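# Stand tray blocks upright on edge in a bench row

## Task

Take every block out of the row in the tray and set each one upright on one of its long edges on a clear part of the bench. All of them must form one line with their broad faces touching. The tray must end up empty, and the flat stack must stay intact.

## Robot and tools

Robot: two arms on a table. left_arm carries a five-finger left hand and right_arm a right hand. Base positions in the scene frame are left_arm (-0.027, +0.375, +0.006) m and right_arm (+0.038, -0.270, +0.033) m, each with a tiny yaw. Scene frame: origin at table-top height between the two nominal bases, +x out over the table, +y toward the left arm, +z up. The arm names do not match the sides of the images. Cameras: cam_high (896x504) on a stand behind the arms, plus fisheye cam_left_wrist and cam_right_wrist (672x504 each).

Hand point: a point fixed to each palm, 0.05 m in front of it and 0.15 m out from the wrist mount along the fingers. Its +z runs along the straight fingers and its +y points out of the palm. Its +x crosses the palm away from the thumb on the right hand and toward the thumb on the left hand. Straight fingertips reach 0.06 to 0.07 m beyond the point, with their centre lines 0.06 m behind it (-y). A wrist bracket on the little-finger side sticks out and can strike things.

One row has 28 numbers, each from -1 to 1, and both arms are always included. Order: left dx, dy, dz, rx, ry, rz; left little, ring, middle, index, thumb_bend, thumb_turn, force_limit, speed; then the same fourteen for the right arm. The six pose numbers are offsets, not a pose. They count from that arm's Hand target as it stood when the action or move began, along the scene axes. 1.0 equals 0.6 m or 180 degrees, so 0.05 is 3 cm. rx, ry, rz form one rotation vector, turning about the Hand target's position. Sending six zeros asks again for the current Hand target. The controller limits each step's orientation to 40 degrees from the measured one, so large turns need several steps.

Hand numbers are absolute targets, not offsets. For fingers and thumb_bend, +1 is straight and -1 is curled. For thumb_turn, -1 puts the thumb in front of the palm, opposing the fingers, and +1 puts it beside the palm. force_limit runs from about 0 N at -1 to 10 N at +1 (15 N for the two thumb motors). speed rises from near zero at -1 to full at +0.48 and stays full above that. With the thumb opposed, the hand holds objects about 0.035 to 0.065 m thick, or a handle down to 0.025 m. For a gentle grip, close at speed -0.94 or lower. To leave a hand unchanged, resend the eight numbers last sent for it. If none were sent yet, use its hand_measured six, then hand_force_limit and hand_speed. To squeeze harder, raise force_limit together with a target more closed than hand_measured. To loosen, send a target more open than hand_measured.

Tools:
execute_actions(actions, cameras): actions is a list of actions. Each action is a list of up to 15 rows, one per 1/30 s step; a short one repeats its final row until 15 steps have passed (0.5 s). Every row in an action counts from that action's starting Hand target. An empty list returns the full state with all camera images.
move(target, speed, blend, blocking, cameras): target is one 28-number row or a list of up to 15 rows; all offsets count from the same starting Hand targets. speed is the top path speed in m/s, 0.002 to 4.3, default 0.25, with turning up to twice that in rad/s. It can be one number or one per target. blend, in metres, rounds the corners of a list; 0 stops at each target. Paths are straight, end together, run at most 10 s, and avoid nothing. Hand numbers in the first target are sent at the start; later ones are sent once the arms arrive and are at rest. blocking=false returns early while the move runs. Keep paths away from an arm's own base.
wait(seconds 0 to 10), stop() to brake a running move, zoom_image(camera, region [x0, y0, x1, y1] in pixels, at most 504 wide and high), show_instructions(), finished_scene(scene 1).

Results: end_effector_position (m) and end_effector_quat_wxyz, in the scene frame. Hand target is the last commanded pose after clipping, and the base for the next offsets. Also given: joint positions, velocities (may be omitted if all are within noise), and torques. hand_measured, hand_stopped_by (moving, target, force, stalled, fault) and hand_load_n each follow the six-motor order. A load near 0 on a holding hand means the grip is lost. A move adds a "move:" line with its ending (done, off_target, moving, held, fault) and limits (paced = pose clipped, held = steps withheld). MOTOR HOT warns of heat, and OVER-TEMPERATURE FAULT means the arm has gone limp for a while. Readings can be off by a few cm. A hand often rests 1 to 3 cm (sometimes 5) below its command without touching anything; the next command asks again, or add the missing distance as an offset.

Avoid: dropping blocks or releasing them while moving, fast or hard contact with the table or fixed items, knocking anything off the table, arms touching or gripping each other, large forces on fingers, and long stretched or pushing poses that overheat motors. Loose objects may occasionally be nudged by outside disturbances.

Each tool is called after "Request:" in YAML: its name, and indented under it one key for each argument.

Reference images:

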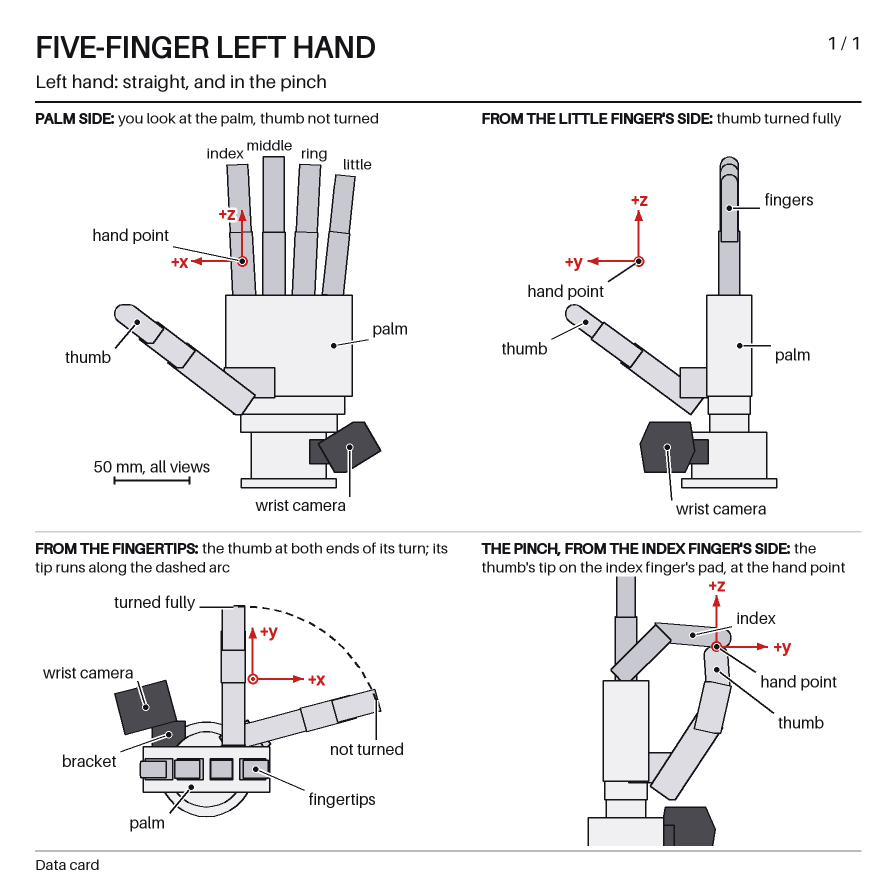

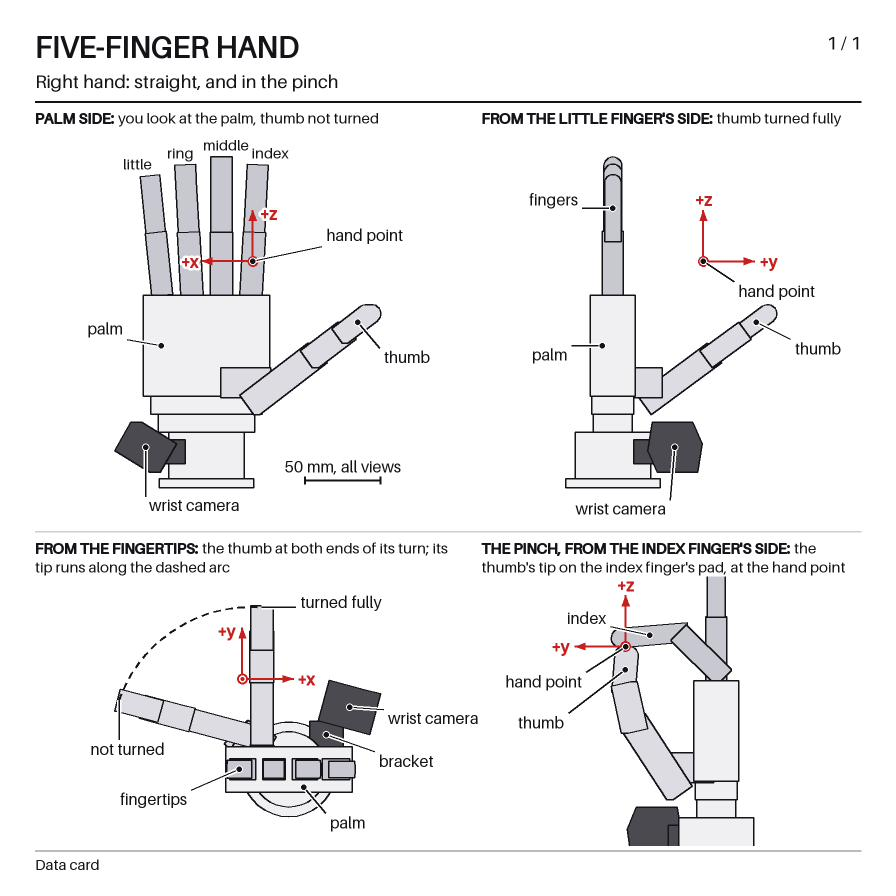

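## Session

Request:
execute_actions:
  actions: []

Scene clock: 0.00 s.
left_arm: end_effector_position=(+0.1160, +0.0987, +0.1608) hand_measured=(+1.000, +1.000, +1.000, +1.000, +1.000, +1.000) hand_load_n=(+0.0, +0.0, +0.0, +0.0, +0.5, +0.0) hand_stopped_by=(target, target, target, target, target, target) hand_force_limit=0.00 hand_speed=-0.80 end_effector_quat_wxyz=(-0.204, -0.511, +0.828, -0.105) | right_arm: end_effector_position=(+0.6043, -0.1502, +0.2182) hand_measured=(+1.000, +1.000, +1.000, +1.000, +1.000, +1.000) hand_load_n=(+0.0, +0.0, +0.0, +0.0, +0.0, +0.0) hand_stopped_by=(target, target, target, target, target, target) hand_force_limit=0.00 hand_speed=-0.80 end_effector_quat_wxyz=(+0.126, -0.263, +0.808, -0.512)
Joint positions: left_arm=[-0.645 1.23 0.901 -1.174 0.459 -0.228] | right_arm=[0.434 1.697 1.438 -1.12 1.102 1.284]
Joint velocities: within noise
Joint torques (N m): no reading
Heat: left arm: hottest shoulder 35 °C; right arm: hottest shoulder 34 °C.
Hand target: left_arm +0.1220, +0.0939, +0.1678; -0.200, -0.509, +0.829, -0.115 | right_arm +0.6111, -0.1469, +0.2308; +0.139, -0.255, +0.809, -0.511

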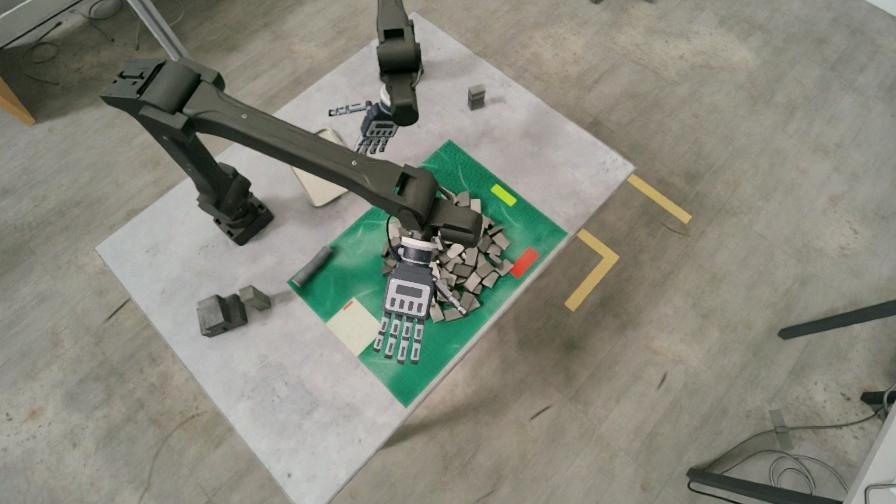

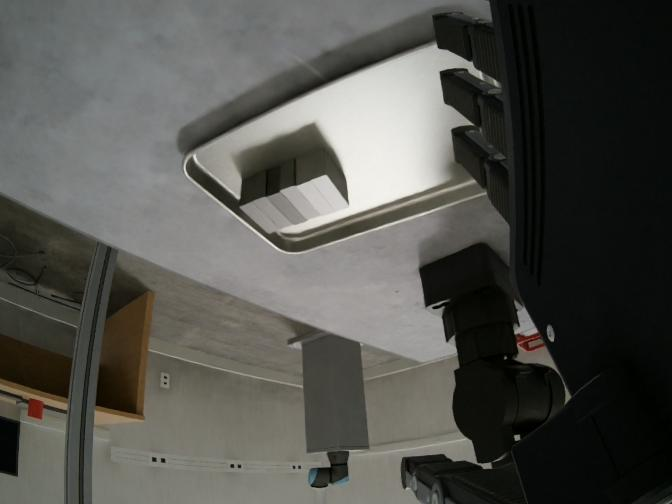

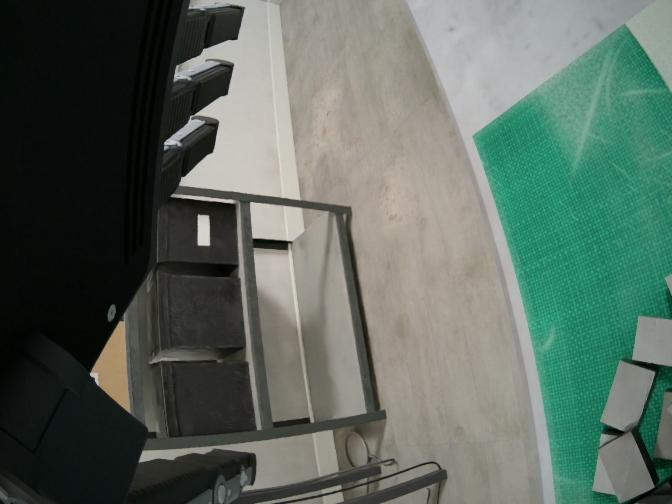

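Request:
zoom_image:
  camera: "cam_left_wrist"
  region: [160, 80, 480, 320]

Request:
zoom_image:
  camera: "cam_high"
  region: [80, 40, 640, 500]

Request:
zoom_image:
  camera: "cam_high"
  region: [270, 60, 520, 230]

Request:
zoom_image:
  camera: "cam_high"
  region: [180, 230, 360, 360]

Scaled by 1.575 from the camera's 672x504 image, which has a finer 960x720 frame.

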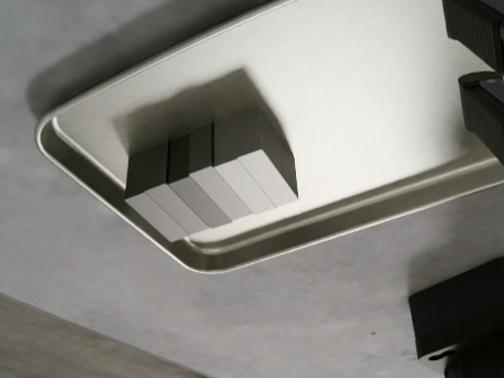

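Region (80, 40, 640, 500) is 560x460 pixels. A region can be at most 504 by 504 pixels.

Scaled by 2.016 from the camera's 896x504 image, which has a finer 1280x720 frame.

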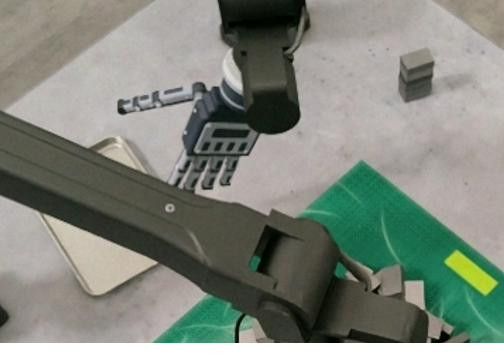

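Scaled by 2.800 from the camera's 896x504 image, which has a finer 1280x720 frame.

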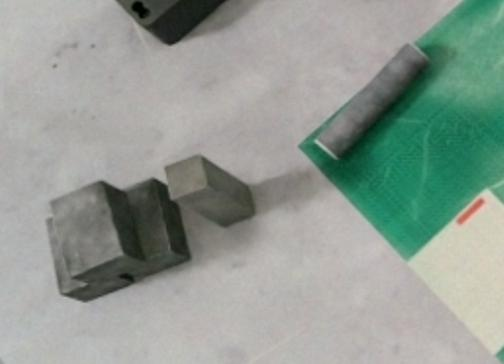

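Request:
move:
  target: [0,0,0,0,0,0,1,1,1,1,1,1,0,-0.8,-0.15,-0.4,0.2,0,0,0,1,1,1,1,1,1,0,-0.8]
  speed: 0.3
  cameras: ["all"]

Scene clock: 26.60 s.
left_arm: end_effector_position=(+0.1160, +0.0987, +0.1608) hand_measured=(+1.000, +1.000, +1.000, +1.000, +1.000, +1.000) hand_load_n=(+0.0, +0.0, +0.0, +0.0, +0.0, +0.0) hand_stopped_by=(target, target, target, target, target, target) hand_force_limit=0.00 hand_speed=-0.80 end_effector_quat_wxyz=(-0.204, -0.511, +0.828, -0.105) | right_arm: end_effector_position=(+0.5172, -0.3901, +0.3494) hand_measured=(+1.000, +1.000, +1.000, +1.000, +1.000, +1.000) hand_load_n=(+0.0, +0.0, +0.0, +0.0, +0.0, +0.0) hand_stopped_by=(target, target, target, target, target, target) hand_force_limit=0.00 hand_speed=-0.80 end_effector_quat_wxyz=(+0.133, -0.250, +0.813, -0.508)
Joint positions: left_arm=[-0.645 1.23 0.901 -1.174 0.459 -0.228] | right_arm=[-0.053 1.183 1.187 -0.744 0.844 0.557]
Joint torques (N m): left_arm=[-0.62 -7.47 8.85 0.61 0.45 0.01] | right_arm=[0.09 -7.18 7.99 1.95 0.4 -0.02]
Heat: left arm: hottest elbow 36 °C; right arm: hottest shoulder 36 °C.
Hand target: left_arm +0.1220, +0.0939, +0.1678; -0.200, -0.509, +0.829, -0.115 | right_arm +0.5211, -0.3869, +0.3507; +0.139, -0.255, +0.809, -0.511
Off the commanded pose: left_arm 0.010 m, 1 deg | right_arm 0.005 m, 1 deg.
move: done

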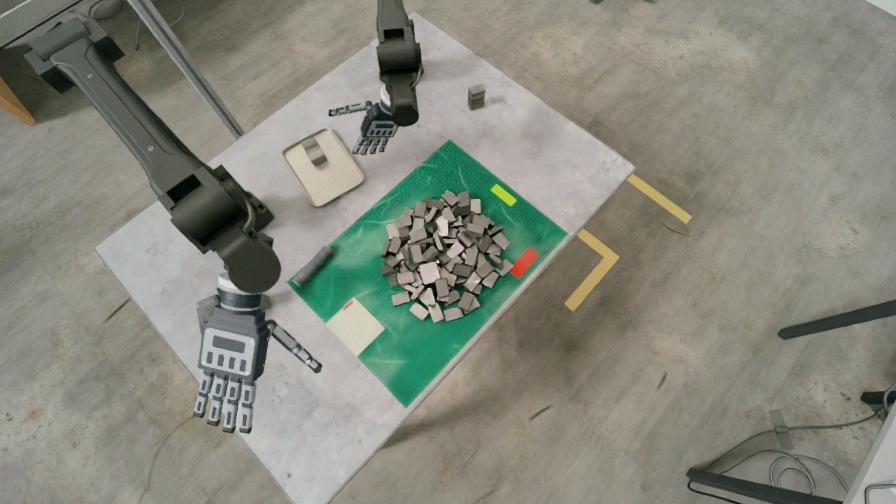

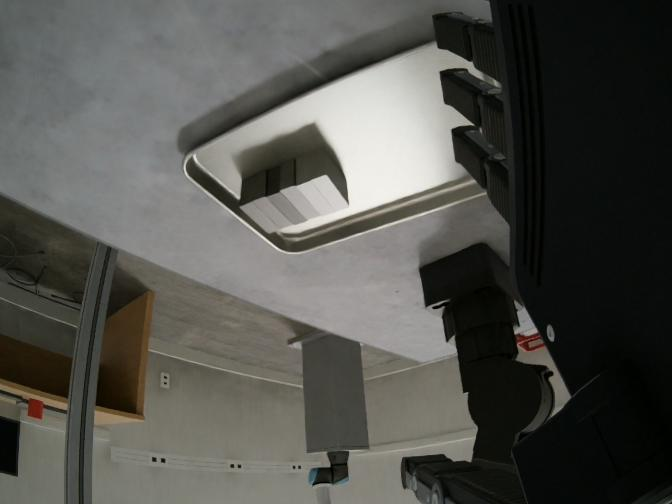

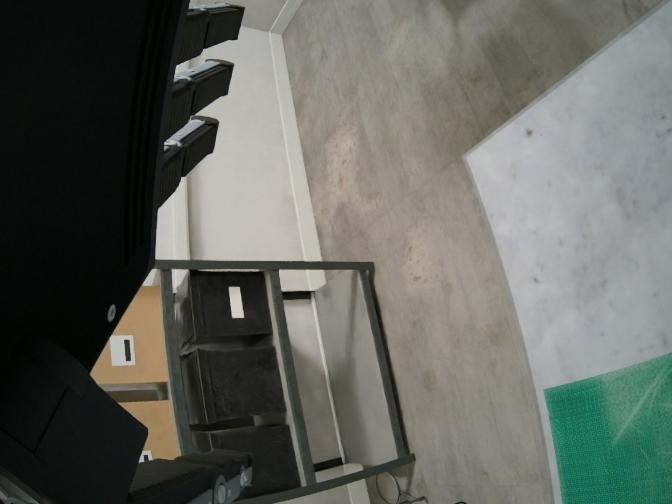

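Request:
zoom_image:
  camera: "cam_high"
  region: [270, 110, 400, 220]

Request:
zoom_image:
  camera: "cam_high"
  region: [440, 60, 520, 130]

Scaled by 3.877 from the camera's 896x504 image, which has a finer 1280x720 frame.

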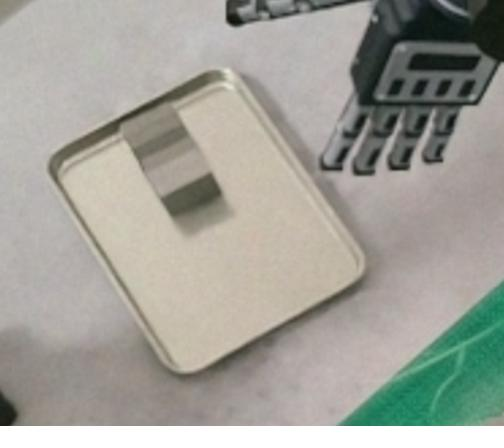

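Scaled by 6.300 from the camera's 896x504 image, which has a finer 1280x720 frame.

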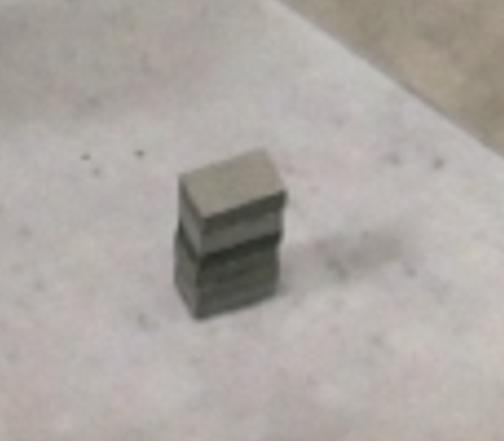

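Request:
move:
  target:
    - [-0.05,-0.03,0.13,0,0,0,1,1,1,1,1,1,0,-0.8,0,0,0,0,0,0,1,1,1,1,1,1,0,-0.8]
    - [-0.1,-0.04,0.17,-0.003,-0.178,0.054,1,1,1,1,1,1,0,-0.8,0,0,0,0,0,0,1,1,1,1,1,1,0,-0.8]
  speed: 0.2
  cameras: ["all"]

Scene clock: 134.53 s.
left_arm: end_effector_position=(+0.0630, +0.0736, +0.2696) hand_measured=(+1.000, +1.000, +1.000, +1.000, +1.000, +1.000) hand_load_n=(+0.0, +0.0, +0.0, +0.0, +0.0, +0.0) hand_stopped_by=(target, target, target, target, target, target) hand_force_limit=0.00 hand_speed=-0.80 end_effector_quat_wxyz=(+0.047, -0.522, +0.810, -0.264) | right_arm: end_effector_position=(+0.5171, -0.3901, +0.3494) hand_measured=(+1.000, +1.000, +1.000, +1.000, +1.000, +1.000) hand_load_n=(+0.0, -0.5, +0.0, +0.0, +0.0, +0.0) hand_stopped_by=(target, target, target, target, target, target) hand_force_limit=0.00 hand_speed=-0.80 end_effector_quat_wxyz=(+0.133, -0.250, +0.813, -0.508)
Joint positions: left_arm=[-1.167 0.848 0.999 -1.212 -0.191 -0.725] | right_arm=[-0.053 1.183 1.187 -0.744 0.844 0.557]
Joint torques (N m): left_arm=[-1.2 -3.66 7.8 2.06 -0.16 -0.11] | right_arm=[0.26 -7.18 7.97 1.95 0.41 -0.03]
Heat: left arm: hottest elbow 40 °C; right arm: hottest shoulder 35 °C.
Hand target: left_arm +0.0620, +0.0698, +0.2698; +0.044, -0.524, +0.806, -0.271 | right_arm +0.5210, -0.3869, +0.3507; +0.139, -0.255, +0.809, -0.511
Off the commanded pose: left_arm 0.004 m, 1 deg | right_arm 0.005 m, 1 deg.
move: done

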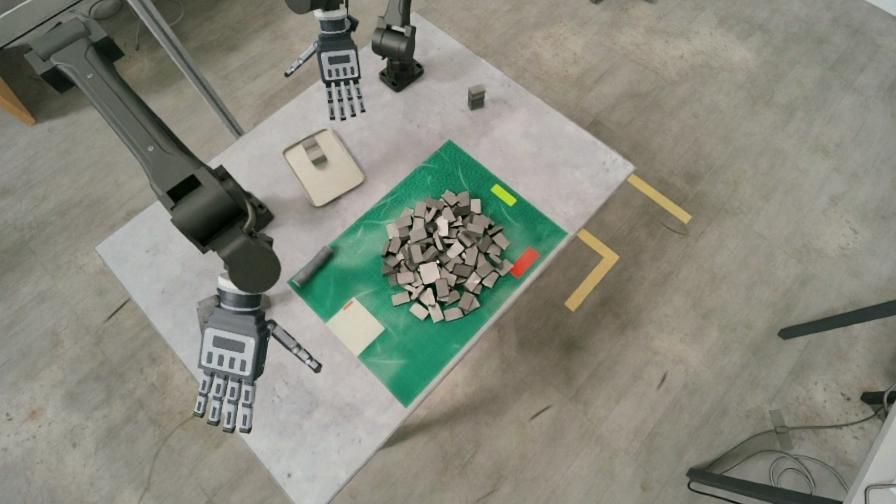

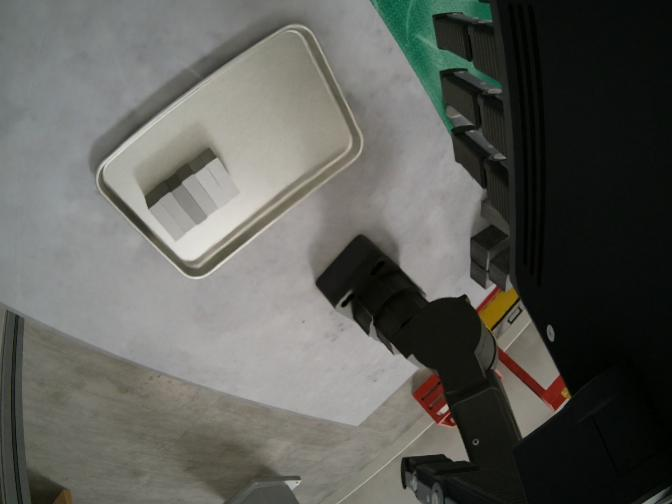

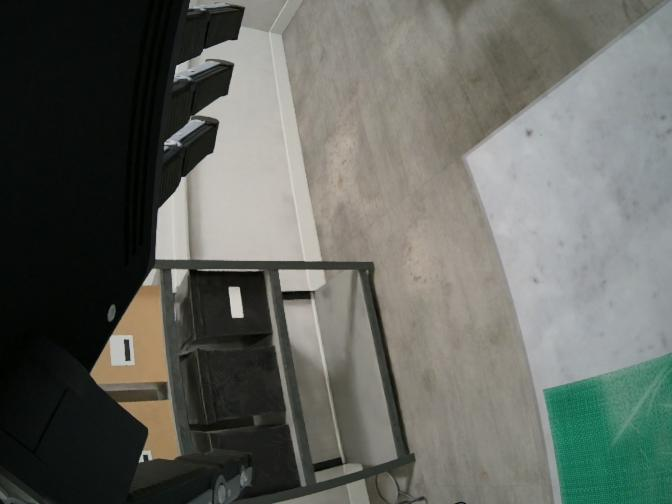

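Request:
zoom_image:
  camera: "cam_left_wrist"
  region: [80, 120, 280, 290]

Request:
zoom_image:
  camera: "cam_left_wrist"
  region: [80, 20, 500, 440]

Scaled by 2.520 from the camera's 672x504 image, which has a finer 960x720 frame.

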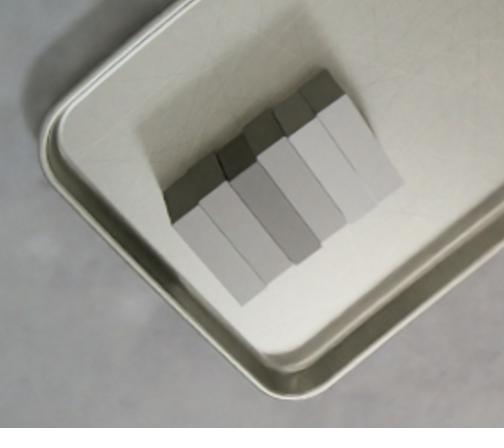

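Scaled by 1.200 from the camera's 672x504 image, which has a finer 960x720 frame.

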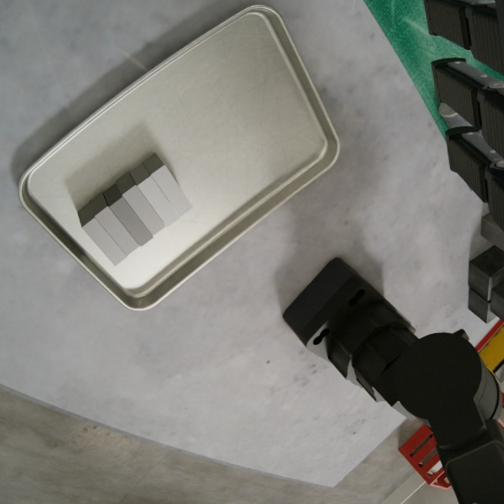

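Request:
move:
  target: [-0.113,-0.126,-0.25,0.0072,-0.1556,0.061,1,1,0.75,0.75,1,-1,0,0,0,0,0,0,0,0,1,1,1,1,1,1,0,-0.8]
  speed: 0.2
  cameras: ["cam_left_wrist","cam_high"]

Request:
zoom_image:
  camera: "cam_left_wrist"
  region: [0, 60, 400, 400]

Scene clock: 236.43 s.
left_arm: end_effector_position=(-0.0025, -0.0015, +0.1129) hand_measured=(+1.000, +1.000, +0.750, +0.750, +1.000, -1.000) hand_load_n=(+0.0, +0.0, +0.0, +0.0, +0.0, +0.0) hand_stopped_by=(target, target, target, target, target, target) hand_force_limit=0.00 hand_speed=0.00 end_effector_quat_wxyz=(+0.274, -0.513, +0.724, -0.370) | right_arm: end_effector_position=(+0.5171, -0.3901, +0.3494) hand_measured=(+1.000, +1.000, +1.000, +1.000, +1.000, +1.000) hand_load_n=(+0.0, +0.0, +0.0, -0.5, +0.0, +0.0) hand_stopped_by=(target, target, target, target, target, target) hand_force_limit=0.00 hand_speed=-0.80 end_effector_quat_wxyz=(+0.133, -0.250, +0.813, -0.508)
Joint positions: left_arm=[-1.801 1.267 0.806 -1.034 -0.954 -1.457] | right_arm=[-0.053 1.183 1.187 -0.744 0.844 0.557]
Joint torques (N m): left_arm=[-1.2 -7.82 7.9 0.16 -0.72 -0.1] | right_arm=[0.15 -7.24 7.98 1.94 0.38 -0.03]
Heat: left arm: hottest elbow 39 °C; right arm: hottest shoulder 35 °C.
Hand target: left_arm -0.0058, -0.0057, +0.1197; +0.269, -0.516, +0.722, -0.375 | right_arm +0.5210, -0.3869, +0.3507; +0.139, -0.255, +0.809, -0.511
Off the commanded pose: left_arm 0.009 m, 1 deg | right_arm 0.005 m, 1 deg.
move: done
Images, in order (width x height): cam_high 896x504, cam_left_wrist 672x504.

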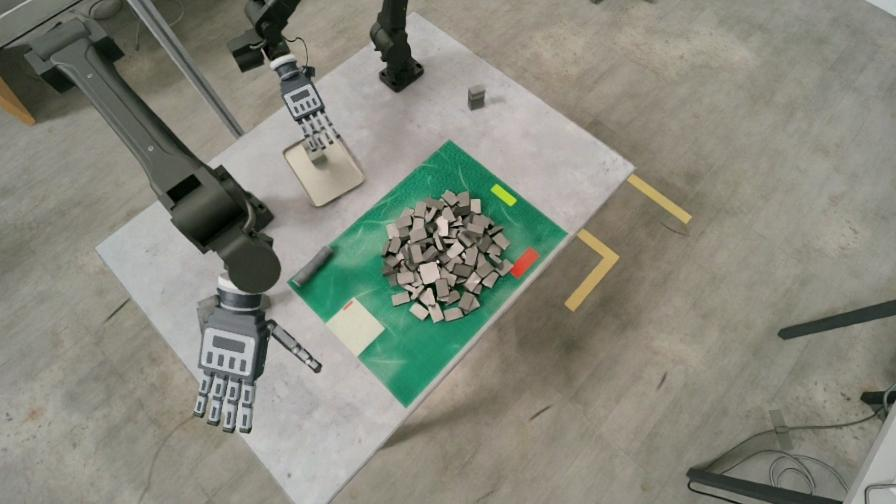

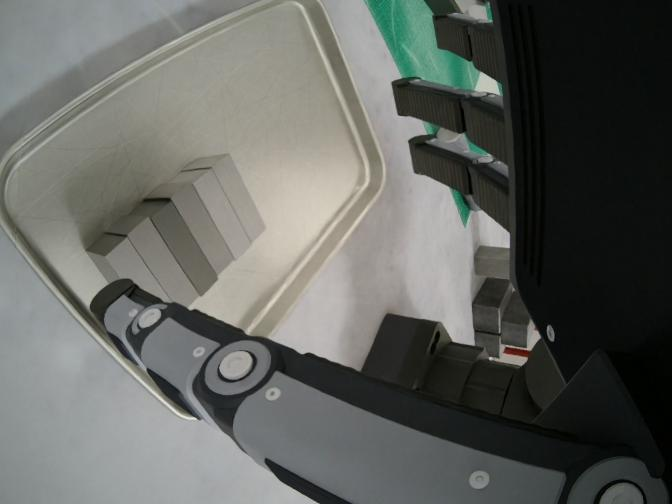

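Scaled by 1.260 from the camera's 672x504 image, which has a finer 960x720 frame.

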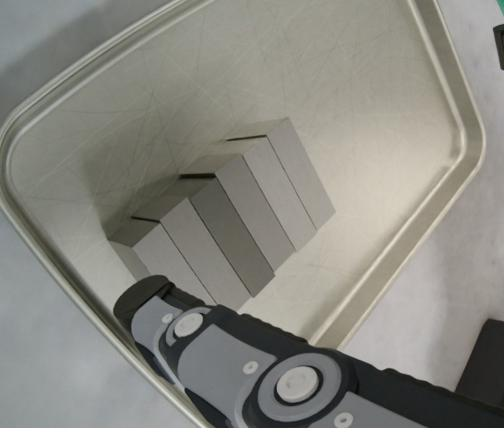

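Request:
zoom_image:
  camera: "cam_left_wrist"
  region: [70, 140, 280, 320]

Scaled by 2.400 from the camera's 672x504 image, which has a finer 960x720 frame.

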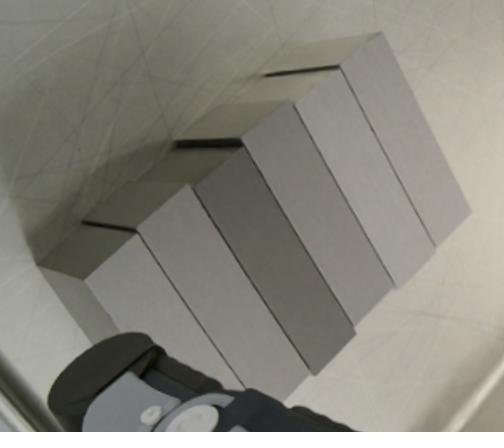

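Request:
move:
  target: [-0.022,-0.024,-0.071,0,0,0,1,1,0.75,0.75,1,-1,0,0,0,0,0,0,0,0,1,1,1,1,1,1,0,-0.8]
  speed: 0.1
  cameras: ["cam_left_wrist","cam_high"]

Request:
zoom_image:
  camera: "cam_left_wrist"
  region: [0, 100, 400, 500]

Request:
zoom_image:
  camera: "cam_high"
  region: [260, 60, 400, 220]

Scene clock: 318.33 s.
left_arm: end_effector_position=(-0.0142, -0.0178, +0.0783) hand_measured=(+1.000, +1.000, +0.750, +0.750, +1.000, -1.000) hand_load_n=(+0.0, +0.0, +0.0, +0.0, +0.0, +0.0) hand_stopped_by=(target, target, target, target, target, target) hand_force_limit=0.00 hand_speed=0.00 end_effector_quat_wxyz=(+0.275, -0.515, +0.723, -0.369) | right_arm: end_effector_position=(+0.5171, -0.3901, +0.3494) hand_measured=(+1.000, +1.000, +1.000, +1.000, +1.000, +1.000) hand_load_n=(+0.0, +0.0, +0.0, +0.0, +0.0, +0.0) hand_stopped_by=(target, target, target, target, target, target) hand_force_limit=0.00 hand_speed=-0.80 end_effector_quat_wxyz=(+0.133, -0.250, +0.813, -0.508)
Joint positions: left_arm=[-1.822 1.38 0.806 -0.957 -0.956 -1.502] | right_arm=[-0.053 1.183 1.187 -0.744 0.844 0.557]
Joint torques (N m): left_arm=[-1.55 -8.29 6.04 1.03 -0.71 -0.09] | right_arm=[0.21 -7.3 8.01 1.94 0.39 -0.04]
Heat: left arm: hottest elbow 41 °C; right arm: hottest shoulder 34 °C.
Hand target: left_arm -0.0190, -0.0201, +0.0771; +0.269, -0.516, +0.722, -0.375 | right_arm +0.5210, -0.3869, +0.3507; +0.139, -0.255, +0.809, -0.511
Off the commanded pose: left_arm 0.005 m, 1 deg | right_arm 0.005 m, 1 deg.
move: done
Images, in order (width x height): cam_high 896x504, cam_left_wrist 672x504.

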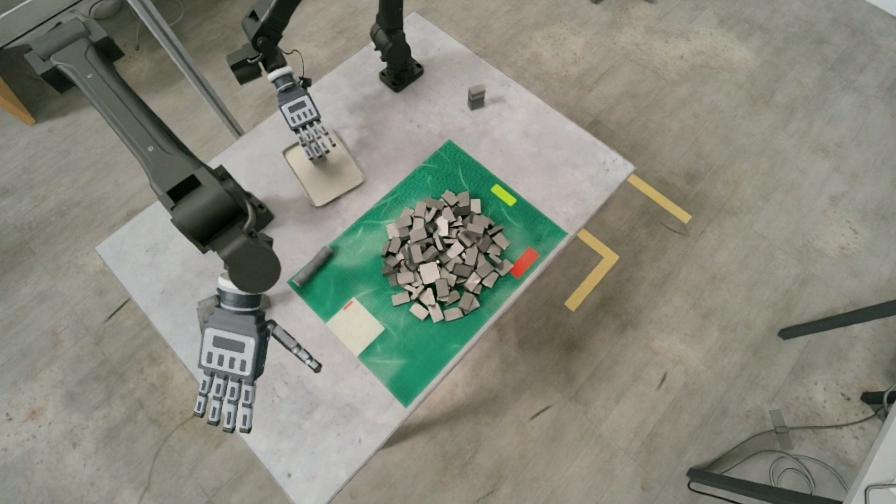

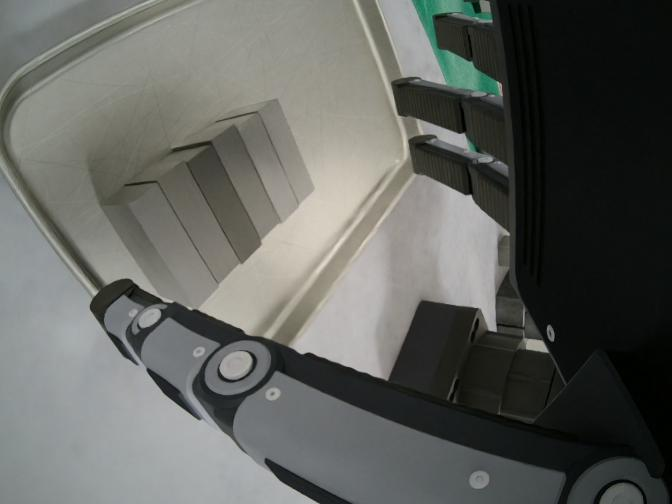

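Scaled by 1.260 from the camera's 672x504 image, which has a finer 960x720 frame.

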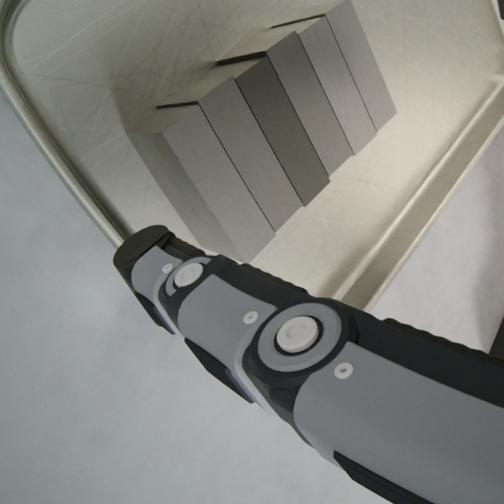

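Scaled by 3.150 from the camera's 896x504 image, which has a finer 1280x720 frame.

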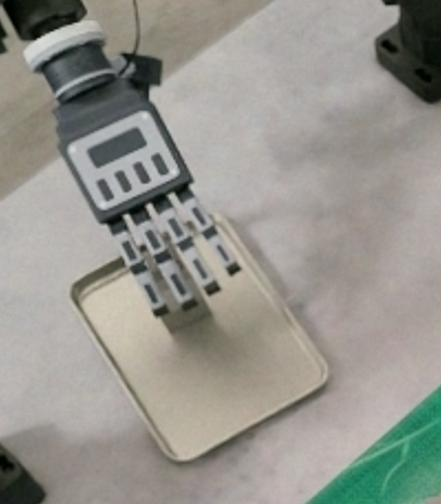

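Request:
move:
  target: [0.017,-0.0153,-0.0385,0,0,0,1,1,0.75,0.75,1,-1,0,0,0,0,0,0,0,0,1,1,1,1,1,1,0,-0.8]
  speed: 0.08
  cameras: ["cam_left_wrist","cam_high"]

Request:
zoom_image:
  camera: "cam_left_wrist"
  region: [0, 60, 440, 460]

Scene clock: 350.50 s.
left_arm: end_effector_position=(-0.0138, -0.0298, +0.0578) hand_measured=(+1.000, +1.000, +0.750, +0.750, +1.000, -1.000) hand_load_n=(+0.0, +0.0, +0.0, +0.0, +0.0, +0.0) hand_stopped_by=(target, target, target, target, target, target) hand_force_limit=0.00 hand_speed=0.00 end_effector_quat_wxyz=(+0.265, -0.516, +0.722, -0.378) | right_arm: end_effector_position=(+0.5171, -0.3901, +0.3494) hand_measured=(+1.000, +1.000, +1.000, +1.000, +1.000, +1.000) hand_load_n=(+0.0, +0.0, +0.0, +0.0, +0.0, +0.0) hand_stopped_by=(target, target, target, target, target, target) hand_force_limit=0.00 hand_speed=-0.80 end_effector_quat_wxyz=(+0.133, -0.250, +0.813, -0.508)
Joint positions: left_arm=[-1.811 1.425 0.782 -0.834 -0.956 -1.466] | right_arm=[-0.053 1.183 1.187 -0.744 0.844 0.557]
Joint torques (N m): left_arm=[0.5 -8.35 5.71 1.14 -0.63 0.16] | right_arm=[0.15 -7.18 7.98 1.91 0.38 -0.02]
Heat: left arm: hottest elbow 39 °C; right arm: hottest shoulder 34 °C.
Hand target: left_arm -0.0088, -0.0293, +0.0540; +0.269, -0.516, +0.722, -0.375 | right_arm +0.5210, -0.3869, +0.3507; +0.139, -0.255, +0.809, -0.511
Off the commanded pose: left_arm 0.006 m, 1 deg | right_arm 0.005 m, 1 deg.
move: done
Images, in order (width x height): cam_high 896x504, cam_left_wrist 672x504.

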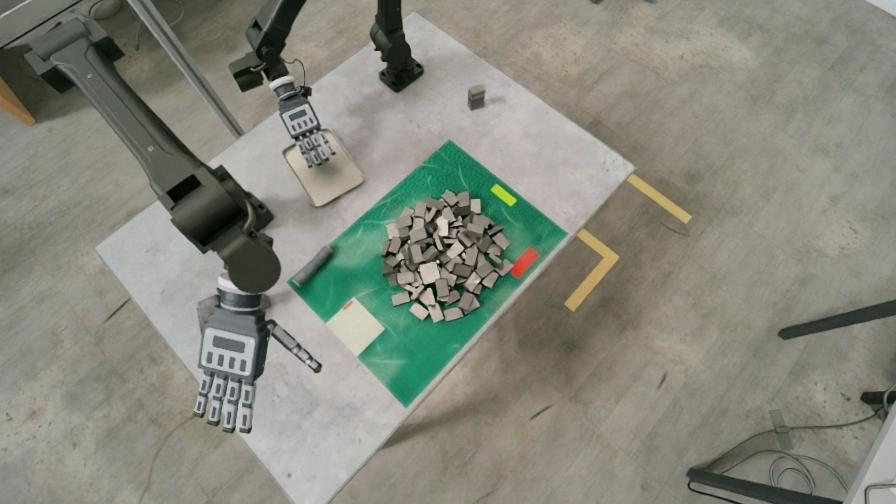

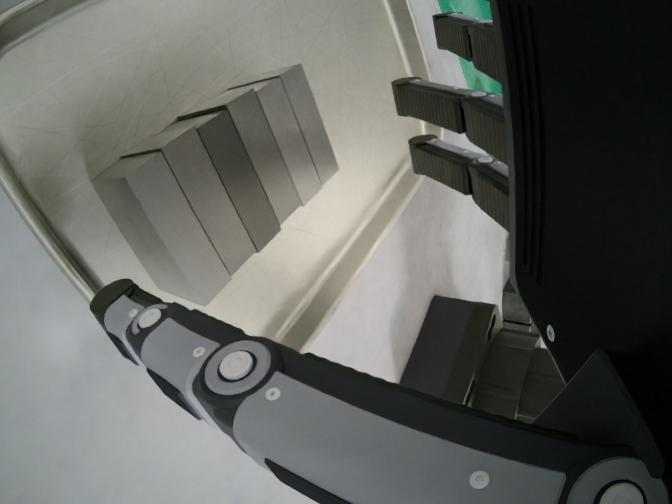

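Scaled by 1.145 from the camera's 672x504 image, which has a finer 960x720 frame.

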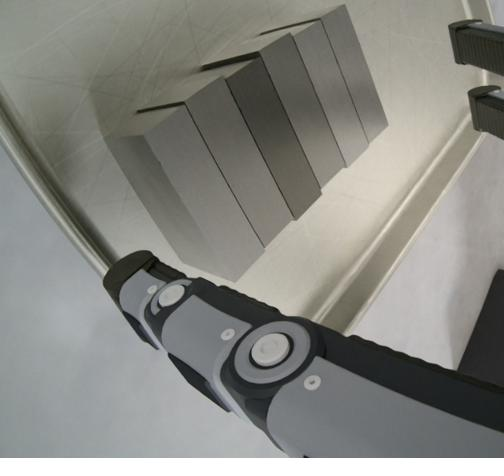

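Request:
move:
  target: [0.02,-0.005,-0.015,0,0,0,1,1,0.75,0.75,1,-1,0,0,0,0,0,0,0,0,1,1,1,1,1,1,0,-0.8]
  speed: 0.08
  cameras: ["cam_left_wrist","cam_high"]

Request:
zoom_image:
  camera: "cam_left_wrist"
  region: [0, 60, 440, 460]

Scene clock: 370.07 s.
left_arm: end_effector_position=(-0.0012, -0.0335, +0.0505) hand_measured=(+1.000, +1.000, +0.750, +0.750, +1.000, -1.000) hand_load_n=(+0.0, +0.0, +0.0, +0.0, +0.0, +0.0) hand_stopped_by=(target, target, target, target, target, target) hand_force_limit=0.00 hand_speed=0.00 end_effector_quat_wxyz=(+0.264, -0.517, +0.721, -0.379) | right_arm: end_effector_position=(+0.5171, -0.3901, +0.3494) hand_measured=(+1.000, +1.000, +1.000, +1.000, +1.000, +1.000) hand_load_n=(+0.0, +0.0, -0.5, +0.0, +0.0, +0.0) hand_stopped_by=(target, target, target, target, target, target) hand_force_limit=0.00 hand_speed=-0.80 end_effector_quat_wxyz=(+0.133, -0.250, +0.813, -0.508)
Joint positions: left_arm=[-1.774 1.431 0.762 -0.754 -0.954 -1.405] | right_arm=[-0.053 1.183 1.187 -0.744 0.844 0.557]
Joint torques (N m): left_arm=[0.32 -8.12 5.56 1.21 -0.53 0.17] | right_arm=[0.09 -7.41 8.03 1.95 0.4 -0.04]
Heat: left arm: hottest elbow 38 °C; right arm: hottest shoulder 34 °C.
Hand target: left_arm +0.0031, -0.0322, +0.0450; +0.269, -0.516, +0.722, -0.375 | right_arm +0.5210, -0.3869, +0.3507; +0.139, -0.255, +0.809, -0.511
Off the commanded pose: left_arm 0.007 m, 1 deg | right_arm 0.005 m, 1 deg.
move: done
Images, in order (width x height): cam_high 896x504, cam_left_wrist 672x504.

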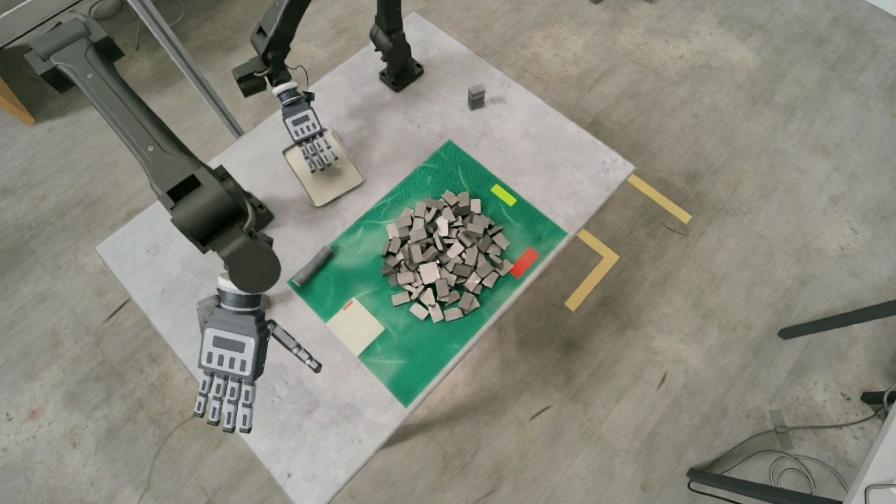

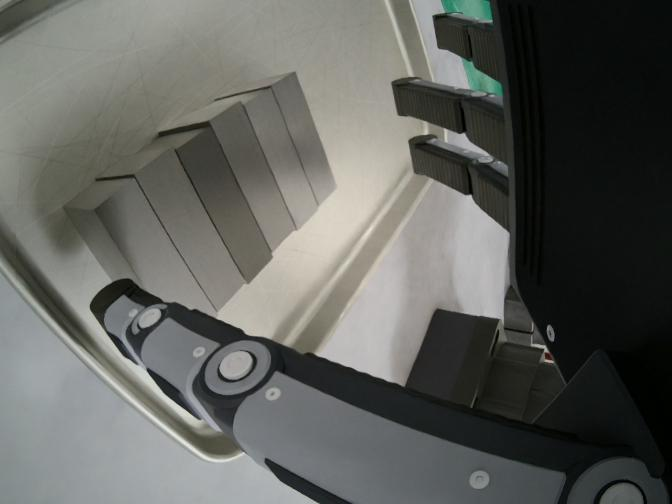

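Scaled by 1.145 from the camera's 672x504 image, which has a finer 960x720 frame.

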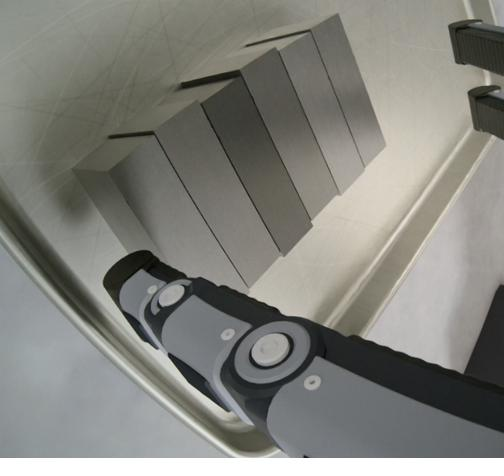

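Request:
move:
  target: [0.0,0.002,-0.024,0,0,0,1,1,0.75,0.75,1,-1,0,0,0,0,0,0,0,0,1,1,1,1,1,1,0,-0.8]
  speed: 0.06
  cameras: ["cam_left_wrist","cam_high"]

Request:
zoom_image:
  camera: "cam_left_wrist"
  region: [0, 60, 440, 460]

Scene clock: 395.40 s.
left_arm: end_effector_position=(-0.0009, -0.0320, +0.0353) hand_measured=(+1.000, +1.000, +0.750, +0.750, +1.000, -1.000) hand_load_n=(+0.0, +0.0, +0.0, +0.0, +0.0, +0.0) hand_stopped_by=(target, target, target, target, target, target) hand_force_limit=0.00 hand_speed=0.00 end_effector_quat_wxyz=(+0.265, -0.516, +0.721, -0.379) | right_arm: end_effector_position=(+0.5171, -0.3901, +0.3494) hand_measured=(+1.000, +1.000, +1.000, +1.000, +1.000, +1.000) hand_load_n=(+0.0, -0.5, +0.0, +0.0, +0.0, -0.5) hand_stopped_by=(target, target, target, target, target, target) hand_force_limit=0.00 hand_speed=-0.80 end_effector_quat_wxyz=(+0.133, -0.250, +0.813, -0.508)
Joint positions: left_arm=[-1.774 1.46 0.741 -0.708 -0.954 -1.404] | right_arm=[-0.053 1.183 1.187 -0.744 0.844 0.557]
Joint torques (N m): left_arm=[0.32 -8.29 5.38 1.24 -0.54 0.15] | right_arm=[0.21 -7.36 7.98 1.92 0.4 -0.04]
Heat: left arm: hottest elbow 38 °C; right arm: hottest shoulder 34 °C.
Hand target: left_arm +0.0031, -0.0310, +0.0306; +0.269, -0.516, +0.722, -0.375 | right_arm +0.5210, -0.3869, +0.3507; +0.139, -0.255, +0.809, -0.511
Off the commanded pose: left_arm 0.006 m, 1 deg | right_arm 0.005 m, 1 deg.
move: done
Images, in order (width x height): cam_high 896x504, cam_left_wrist 672x504.

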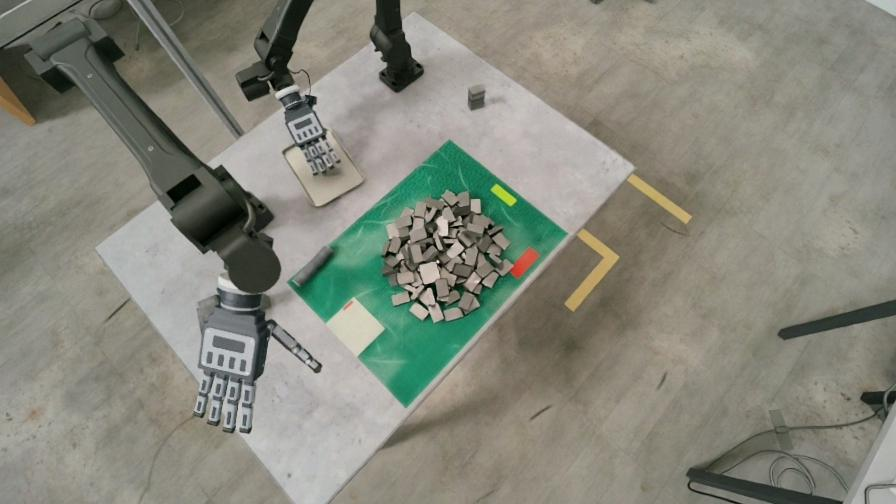

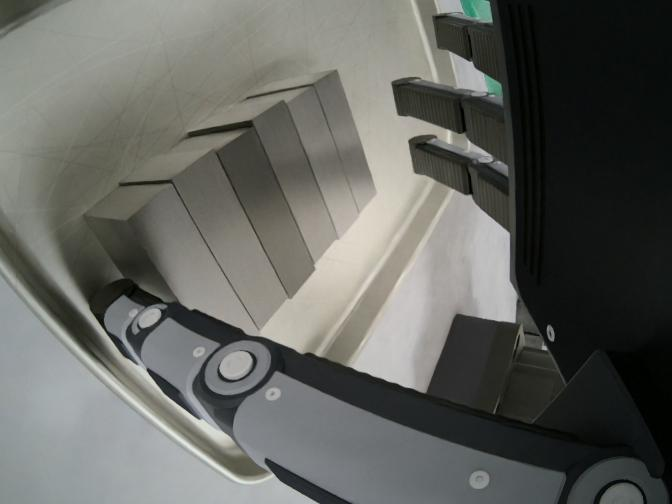

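Scaled by 1.145 from the camera's 672x504 image, which has a finer 960x720 frame.

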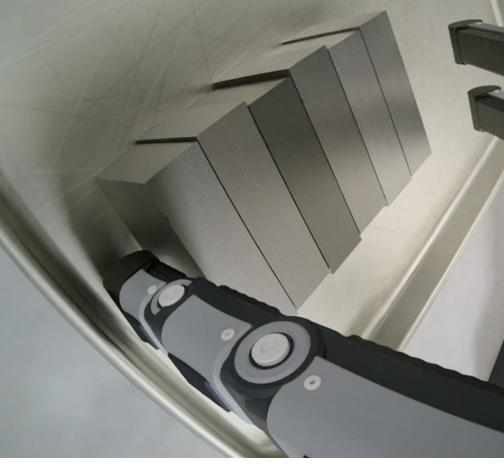

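Request:
move:
  target: [0.0,0.0,0.0,0,0,0,1,1,0.4,0.4,1,-1,-0.5,-0.7,0,0,0,0,0,0,1,1,1,1,1,1,0,-0.8]
  speed: 0.06
  cameras: ["cam_left_wrist"]

Scene clock: 403.07 s.
left_arm: end_effector_position=(-0.0009, -0.0320, +0.0353) hand_measured=(+1.000, +1.000, +0.400, +0.400, +1.000, -1.000) hand_load_n=(+0.0, +0.0, +0.0, +0.0, +0.0, +0.0) hand_stopped_by=(target, target, target, target, target, target) hand_force_limit=-0.50 hand_speed=-0.70 end_effector_quat_wxyz=(+0.266, -0.516, +0.721, -0.379) | right_arm: end_effector_position=(+0.5171, -0.3901, +0.3494) hand_measured=(+1.000, +1.000, +1.000, +1.000, +1.000, +1.000) hand_load_n=(+0.0, +0.0, +0.0, -0.5, +0.0, +0.0) hand_stopped_by=(target, target, target, target, target, target) hand_force_limit=0.00 hand_speed=-0.80 end_effector_quat_wxyz=(+0.133, -0.250, +0.813, -0.508)
Joint positions: left_arm=[-1.774 1.46 0.741 -0.708 -0.954 -1.404] | right_arm=[-0.053 1.183 1.187 -0.744 0.844 0.557]
Joint torques (N m): left_arm=[0.26 -8.29 5.37 1.24 -0.54 0.15] | right_arm=[0.21 -7.18 7.97 1.94 0.39 -0.04]
Heat: left arm: hottest elbow 38 °C; right arm: hottest shoulder 34 °C.
Hand target: left_arm +0.0031, -0.0310, +0.0306; +0.269, -0.516, +0.722, -0.375 | right_arm +0.5210, -0.3869, +0.3507; +0.139, -0.255, +0.809, -0.511
Off the commanded pose: left_arm 0.006 m, 1 deg | right_arm 0.005 m, 1 deg.
move: done
Images, in order (width x height): cam_left_wrist 672x504.

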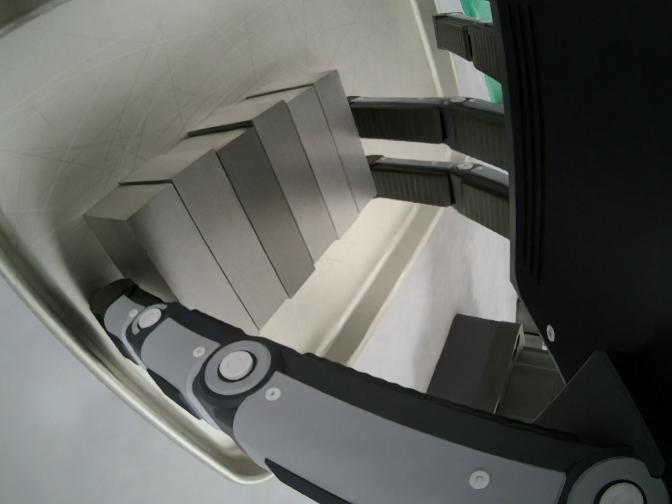

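Request:
move:
  target: [0.0,0.0,0.0,0,0,0,1,1,0.0,0.0,1,-1,-0.5,-0.8,0,0,0,0,0,0,1,1,1,1,1,1,0,-0.8]
  speed: 0.06
  cameras: ["cam_left_wrist"]

Scene clock: 406.73 s.
left_arm: end_effector_position=(-0.0001, -0.0323, +0.0352) hand_measured=(+1.000, +1.000, +0.164, +0.162, +1.000, -1.000) hand_load_n=(+0.0, +0.0, +7.0, +4.0, +1.5, +0.0) hand_stopped_by=(target, target, force, force, target, target) hand_force_limit=-0.50 hand_speed=-0.80 end_effector_quat_wxyz=(+0.265, -0.517, +0.720, -0.379) | right_arm: end_effector_position=(+0.5171, -0.3901, +0.3494) hand_measured=(+1.000, +1.000, +1.000, +1.000, +1.000, +1.000) hand_load_n=(+0.0, +0.0, +0.0, +0.0, +0.0, +0.0) hand_stopped_by=(target, target, target, target, target, target) hand_force_limit=0.00 hand_speed=-0.80 end_effector_quat_wxyz=(+0.133, -0.250, +0.813, -0.508)
Joint positions: left_arm=[-1.772 1.461 0.741 -0.706 -0.954 -1.404] | right_arm=[-0.053 1.183 1.187 -0.744 0.844 0.557]
Joint torques (N m): left_arm=[0.09 -8.41 5.35 1.17 -0.54 0.15] | right_arm=[0.15 -7.36 7.95 1.94 0.39 -0.03]
Heat: left arm: hottest elbow 38 °C; right arm: hottest shoulder 34 °C.
Hand target: left_arm +0.0031, -0.0310, +0.0305; +0.269, -0.516, +0.722, -0.375 | right_arm +0.5210, -0.3869, +0.3507; +0.139, -0.255, +0.809, -0.511
Off the commanded pose: left_arm 0.006 m, 1 deg | right_arm 0.005 m, 1 deg.
move: done
Images, in order (width x height): cam_left_wrist 672x504.

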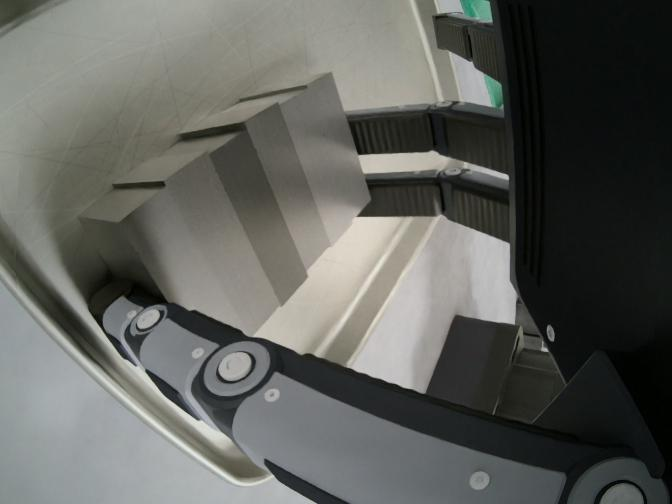

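Request:
zoom_image:
  camera: "cam_left_wrist"
  region: [60, 50, 400, 340]

Scaled by 1.482 from the camera's 672x504 image, which has a finer 960x720 frame.

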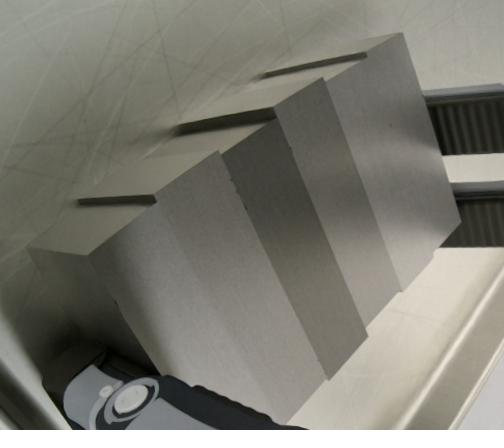

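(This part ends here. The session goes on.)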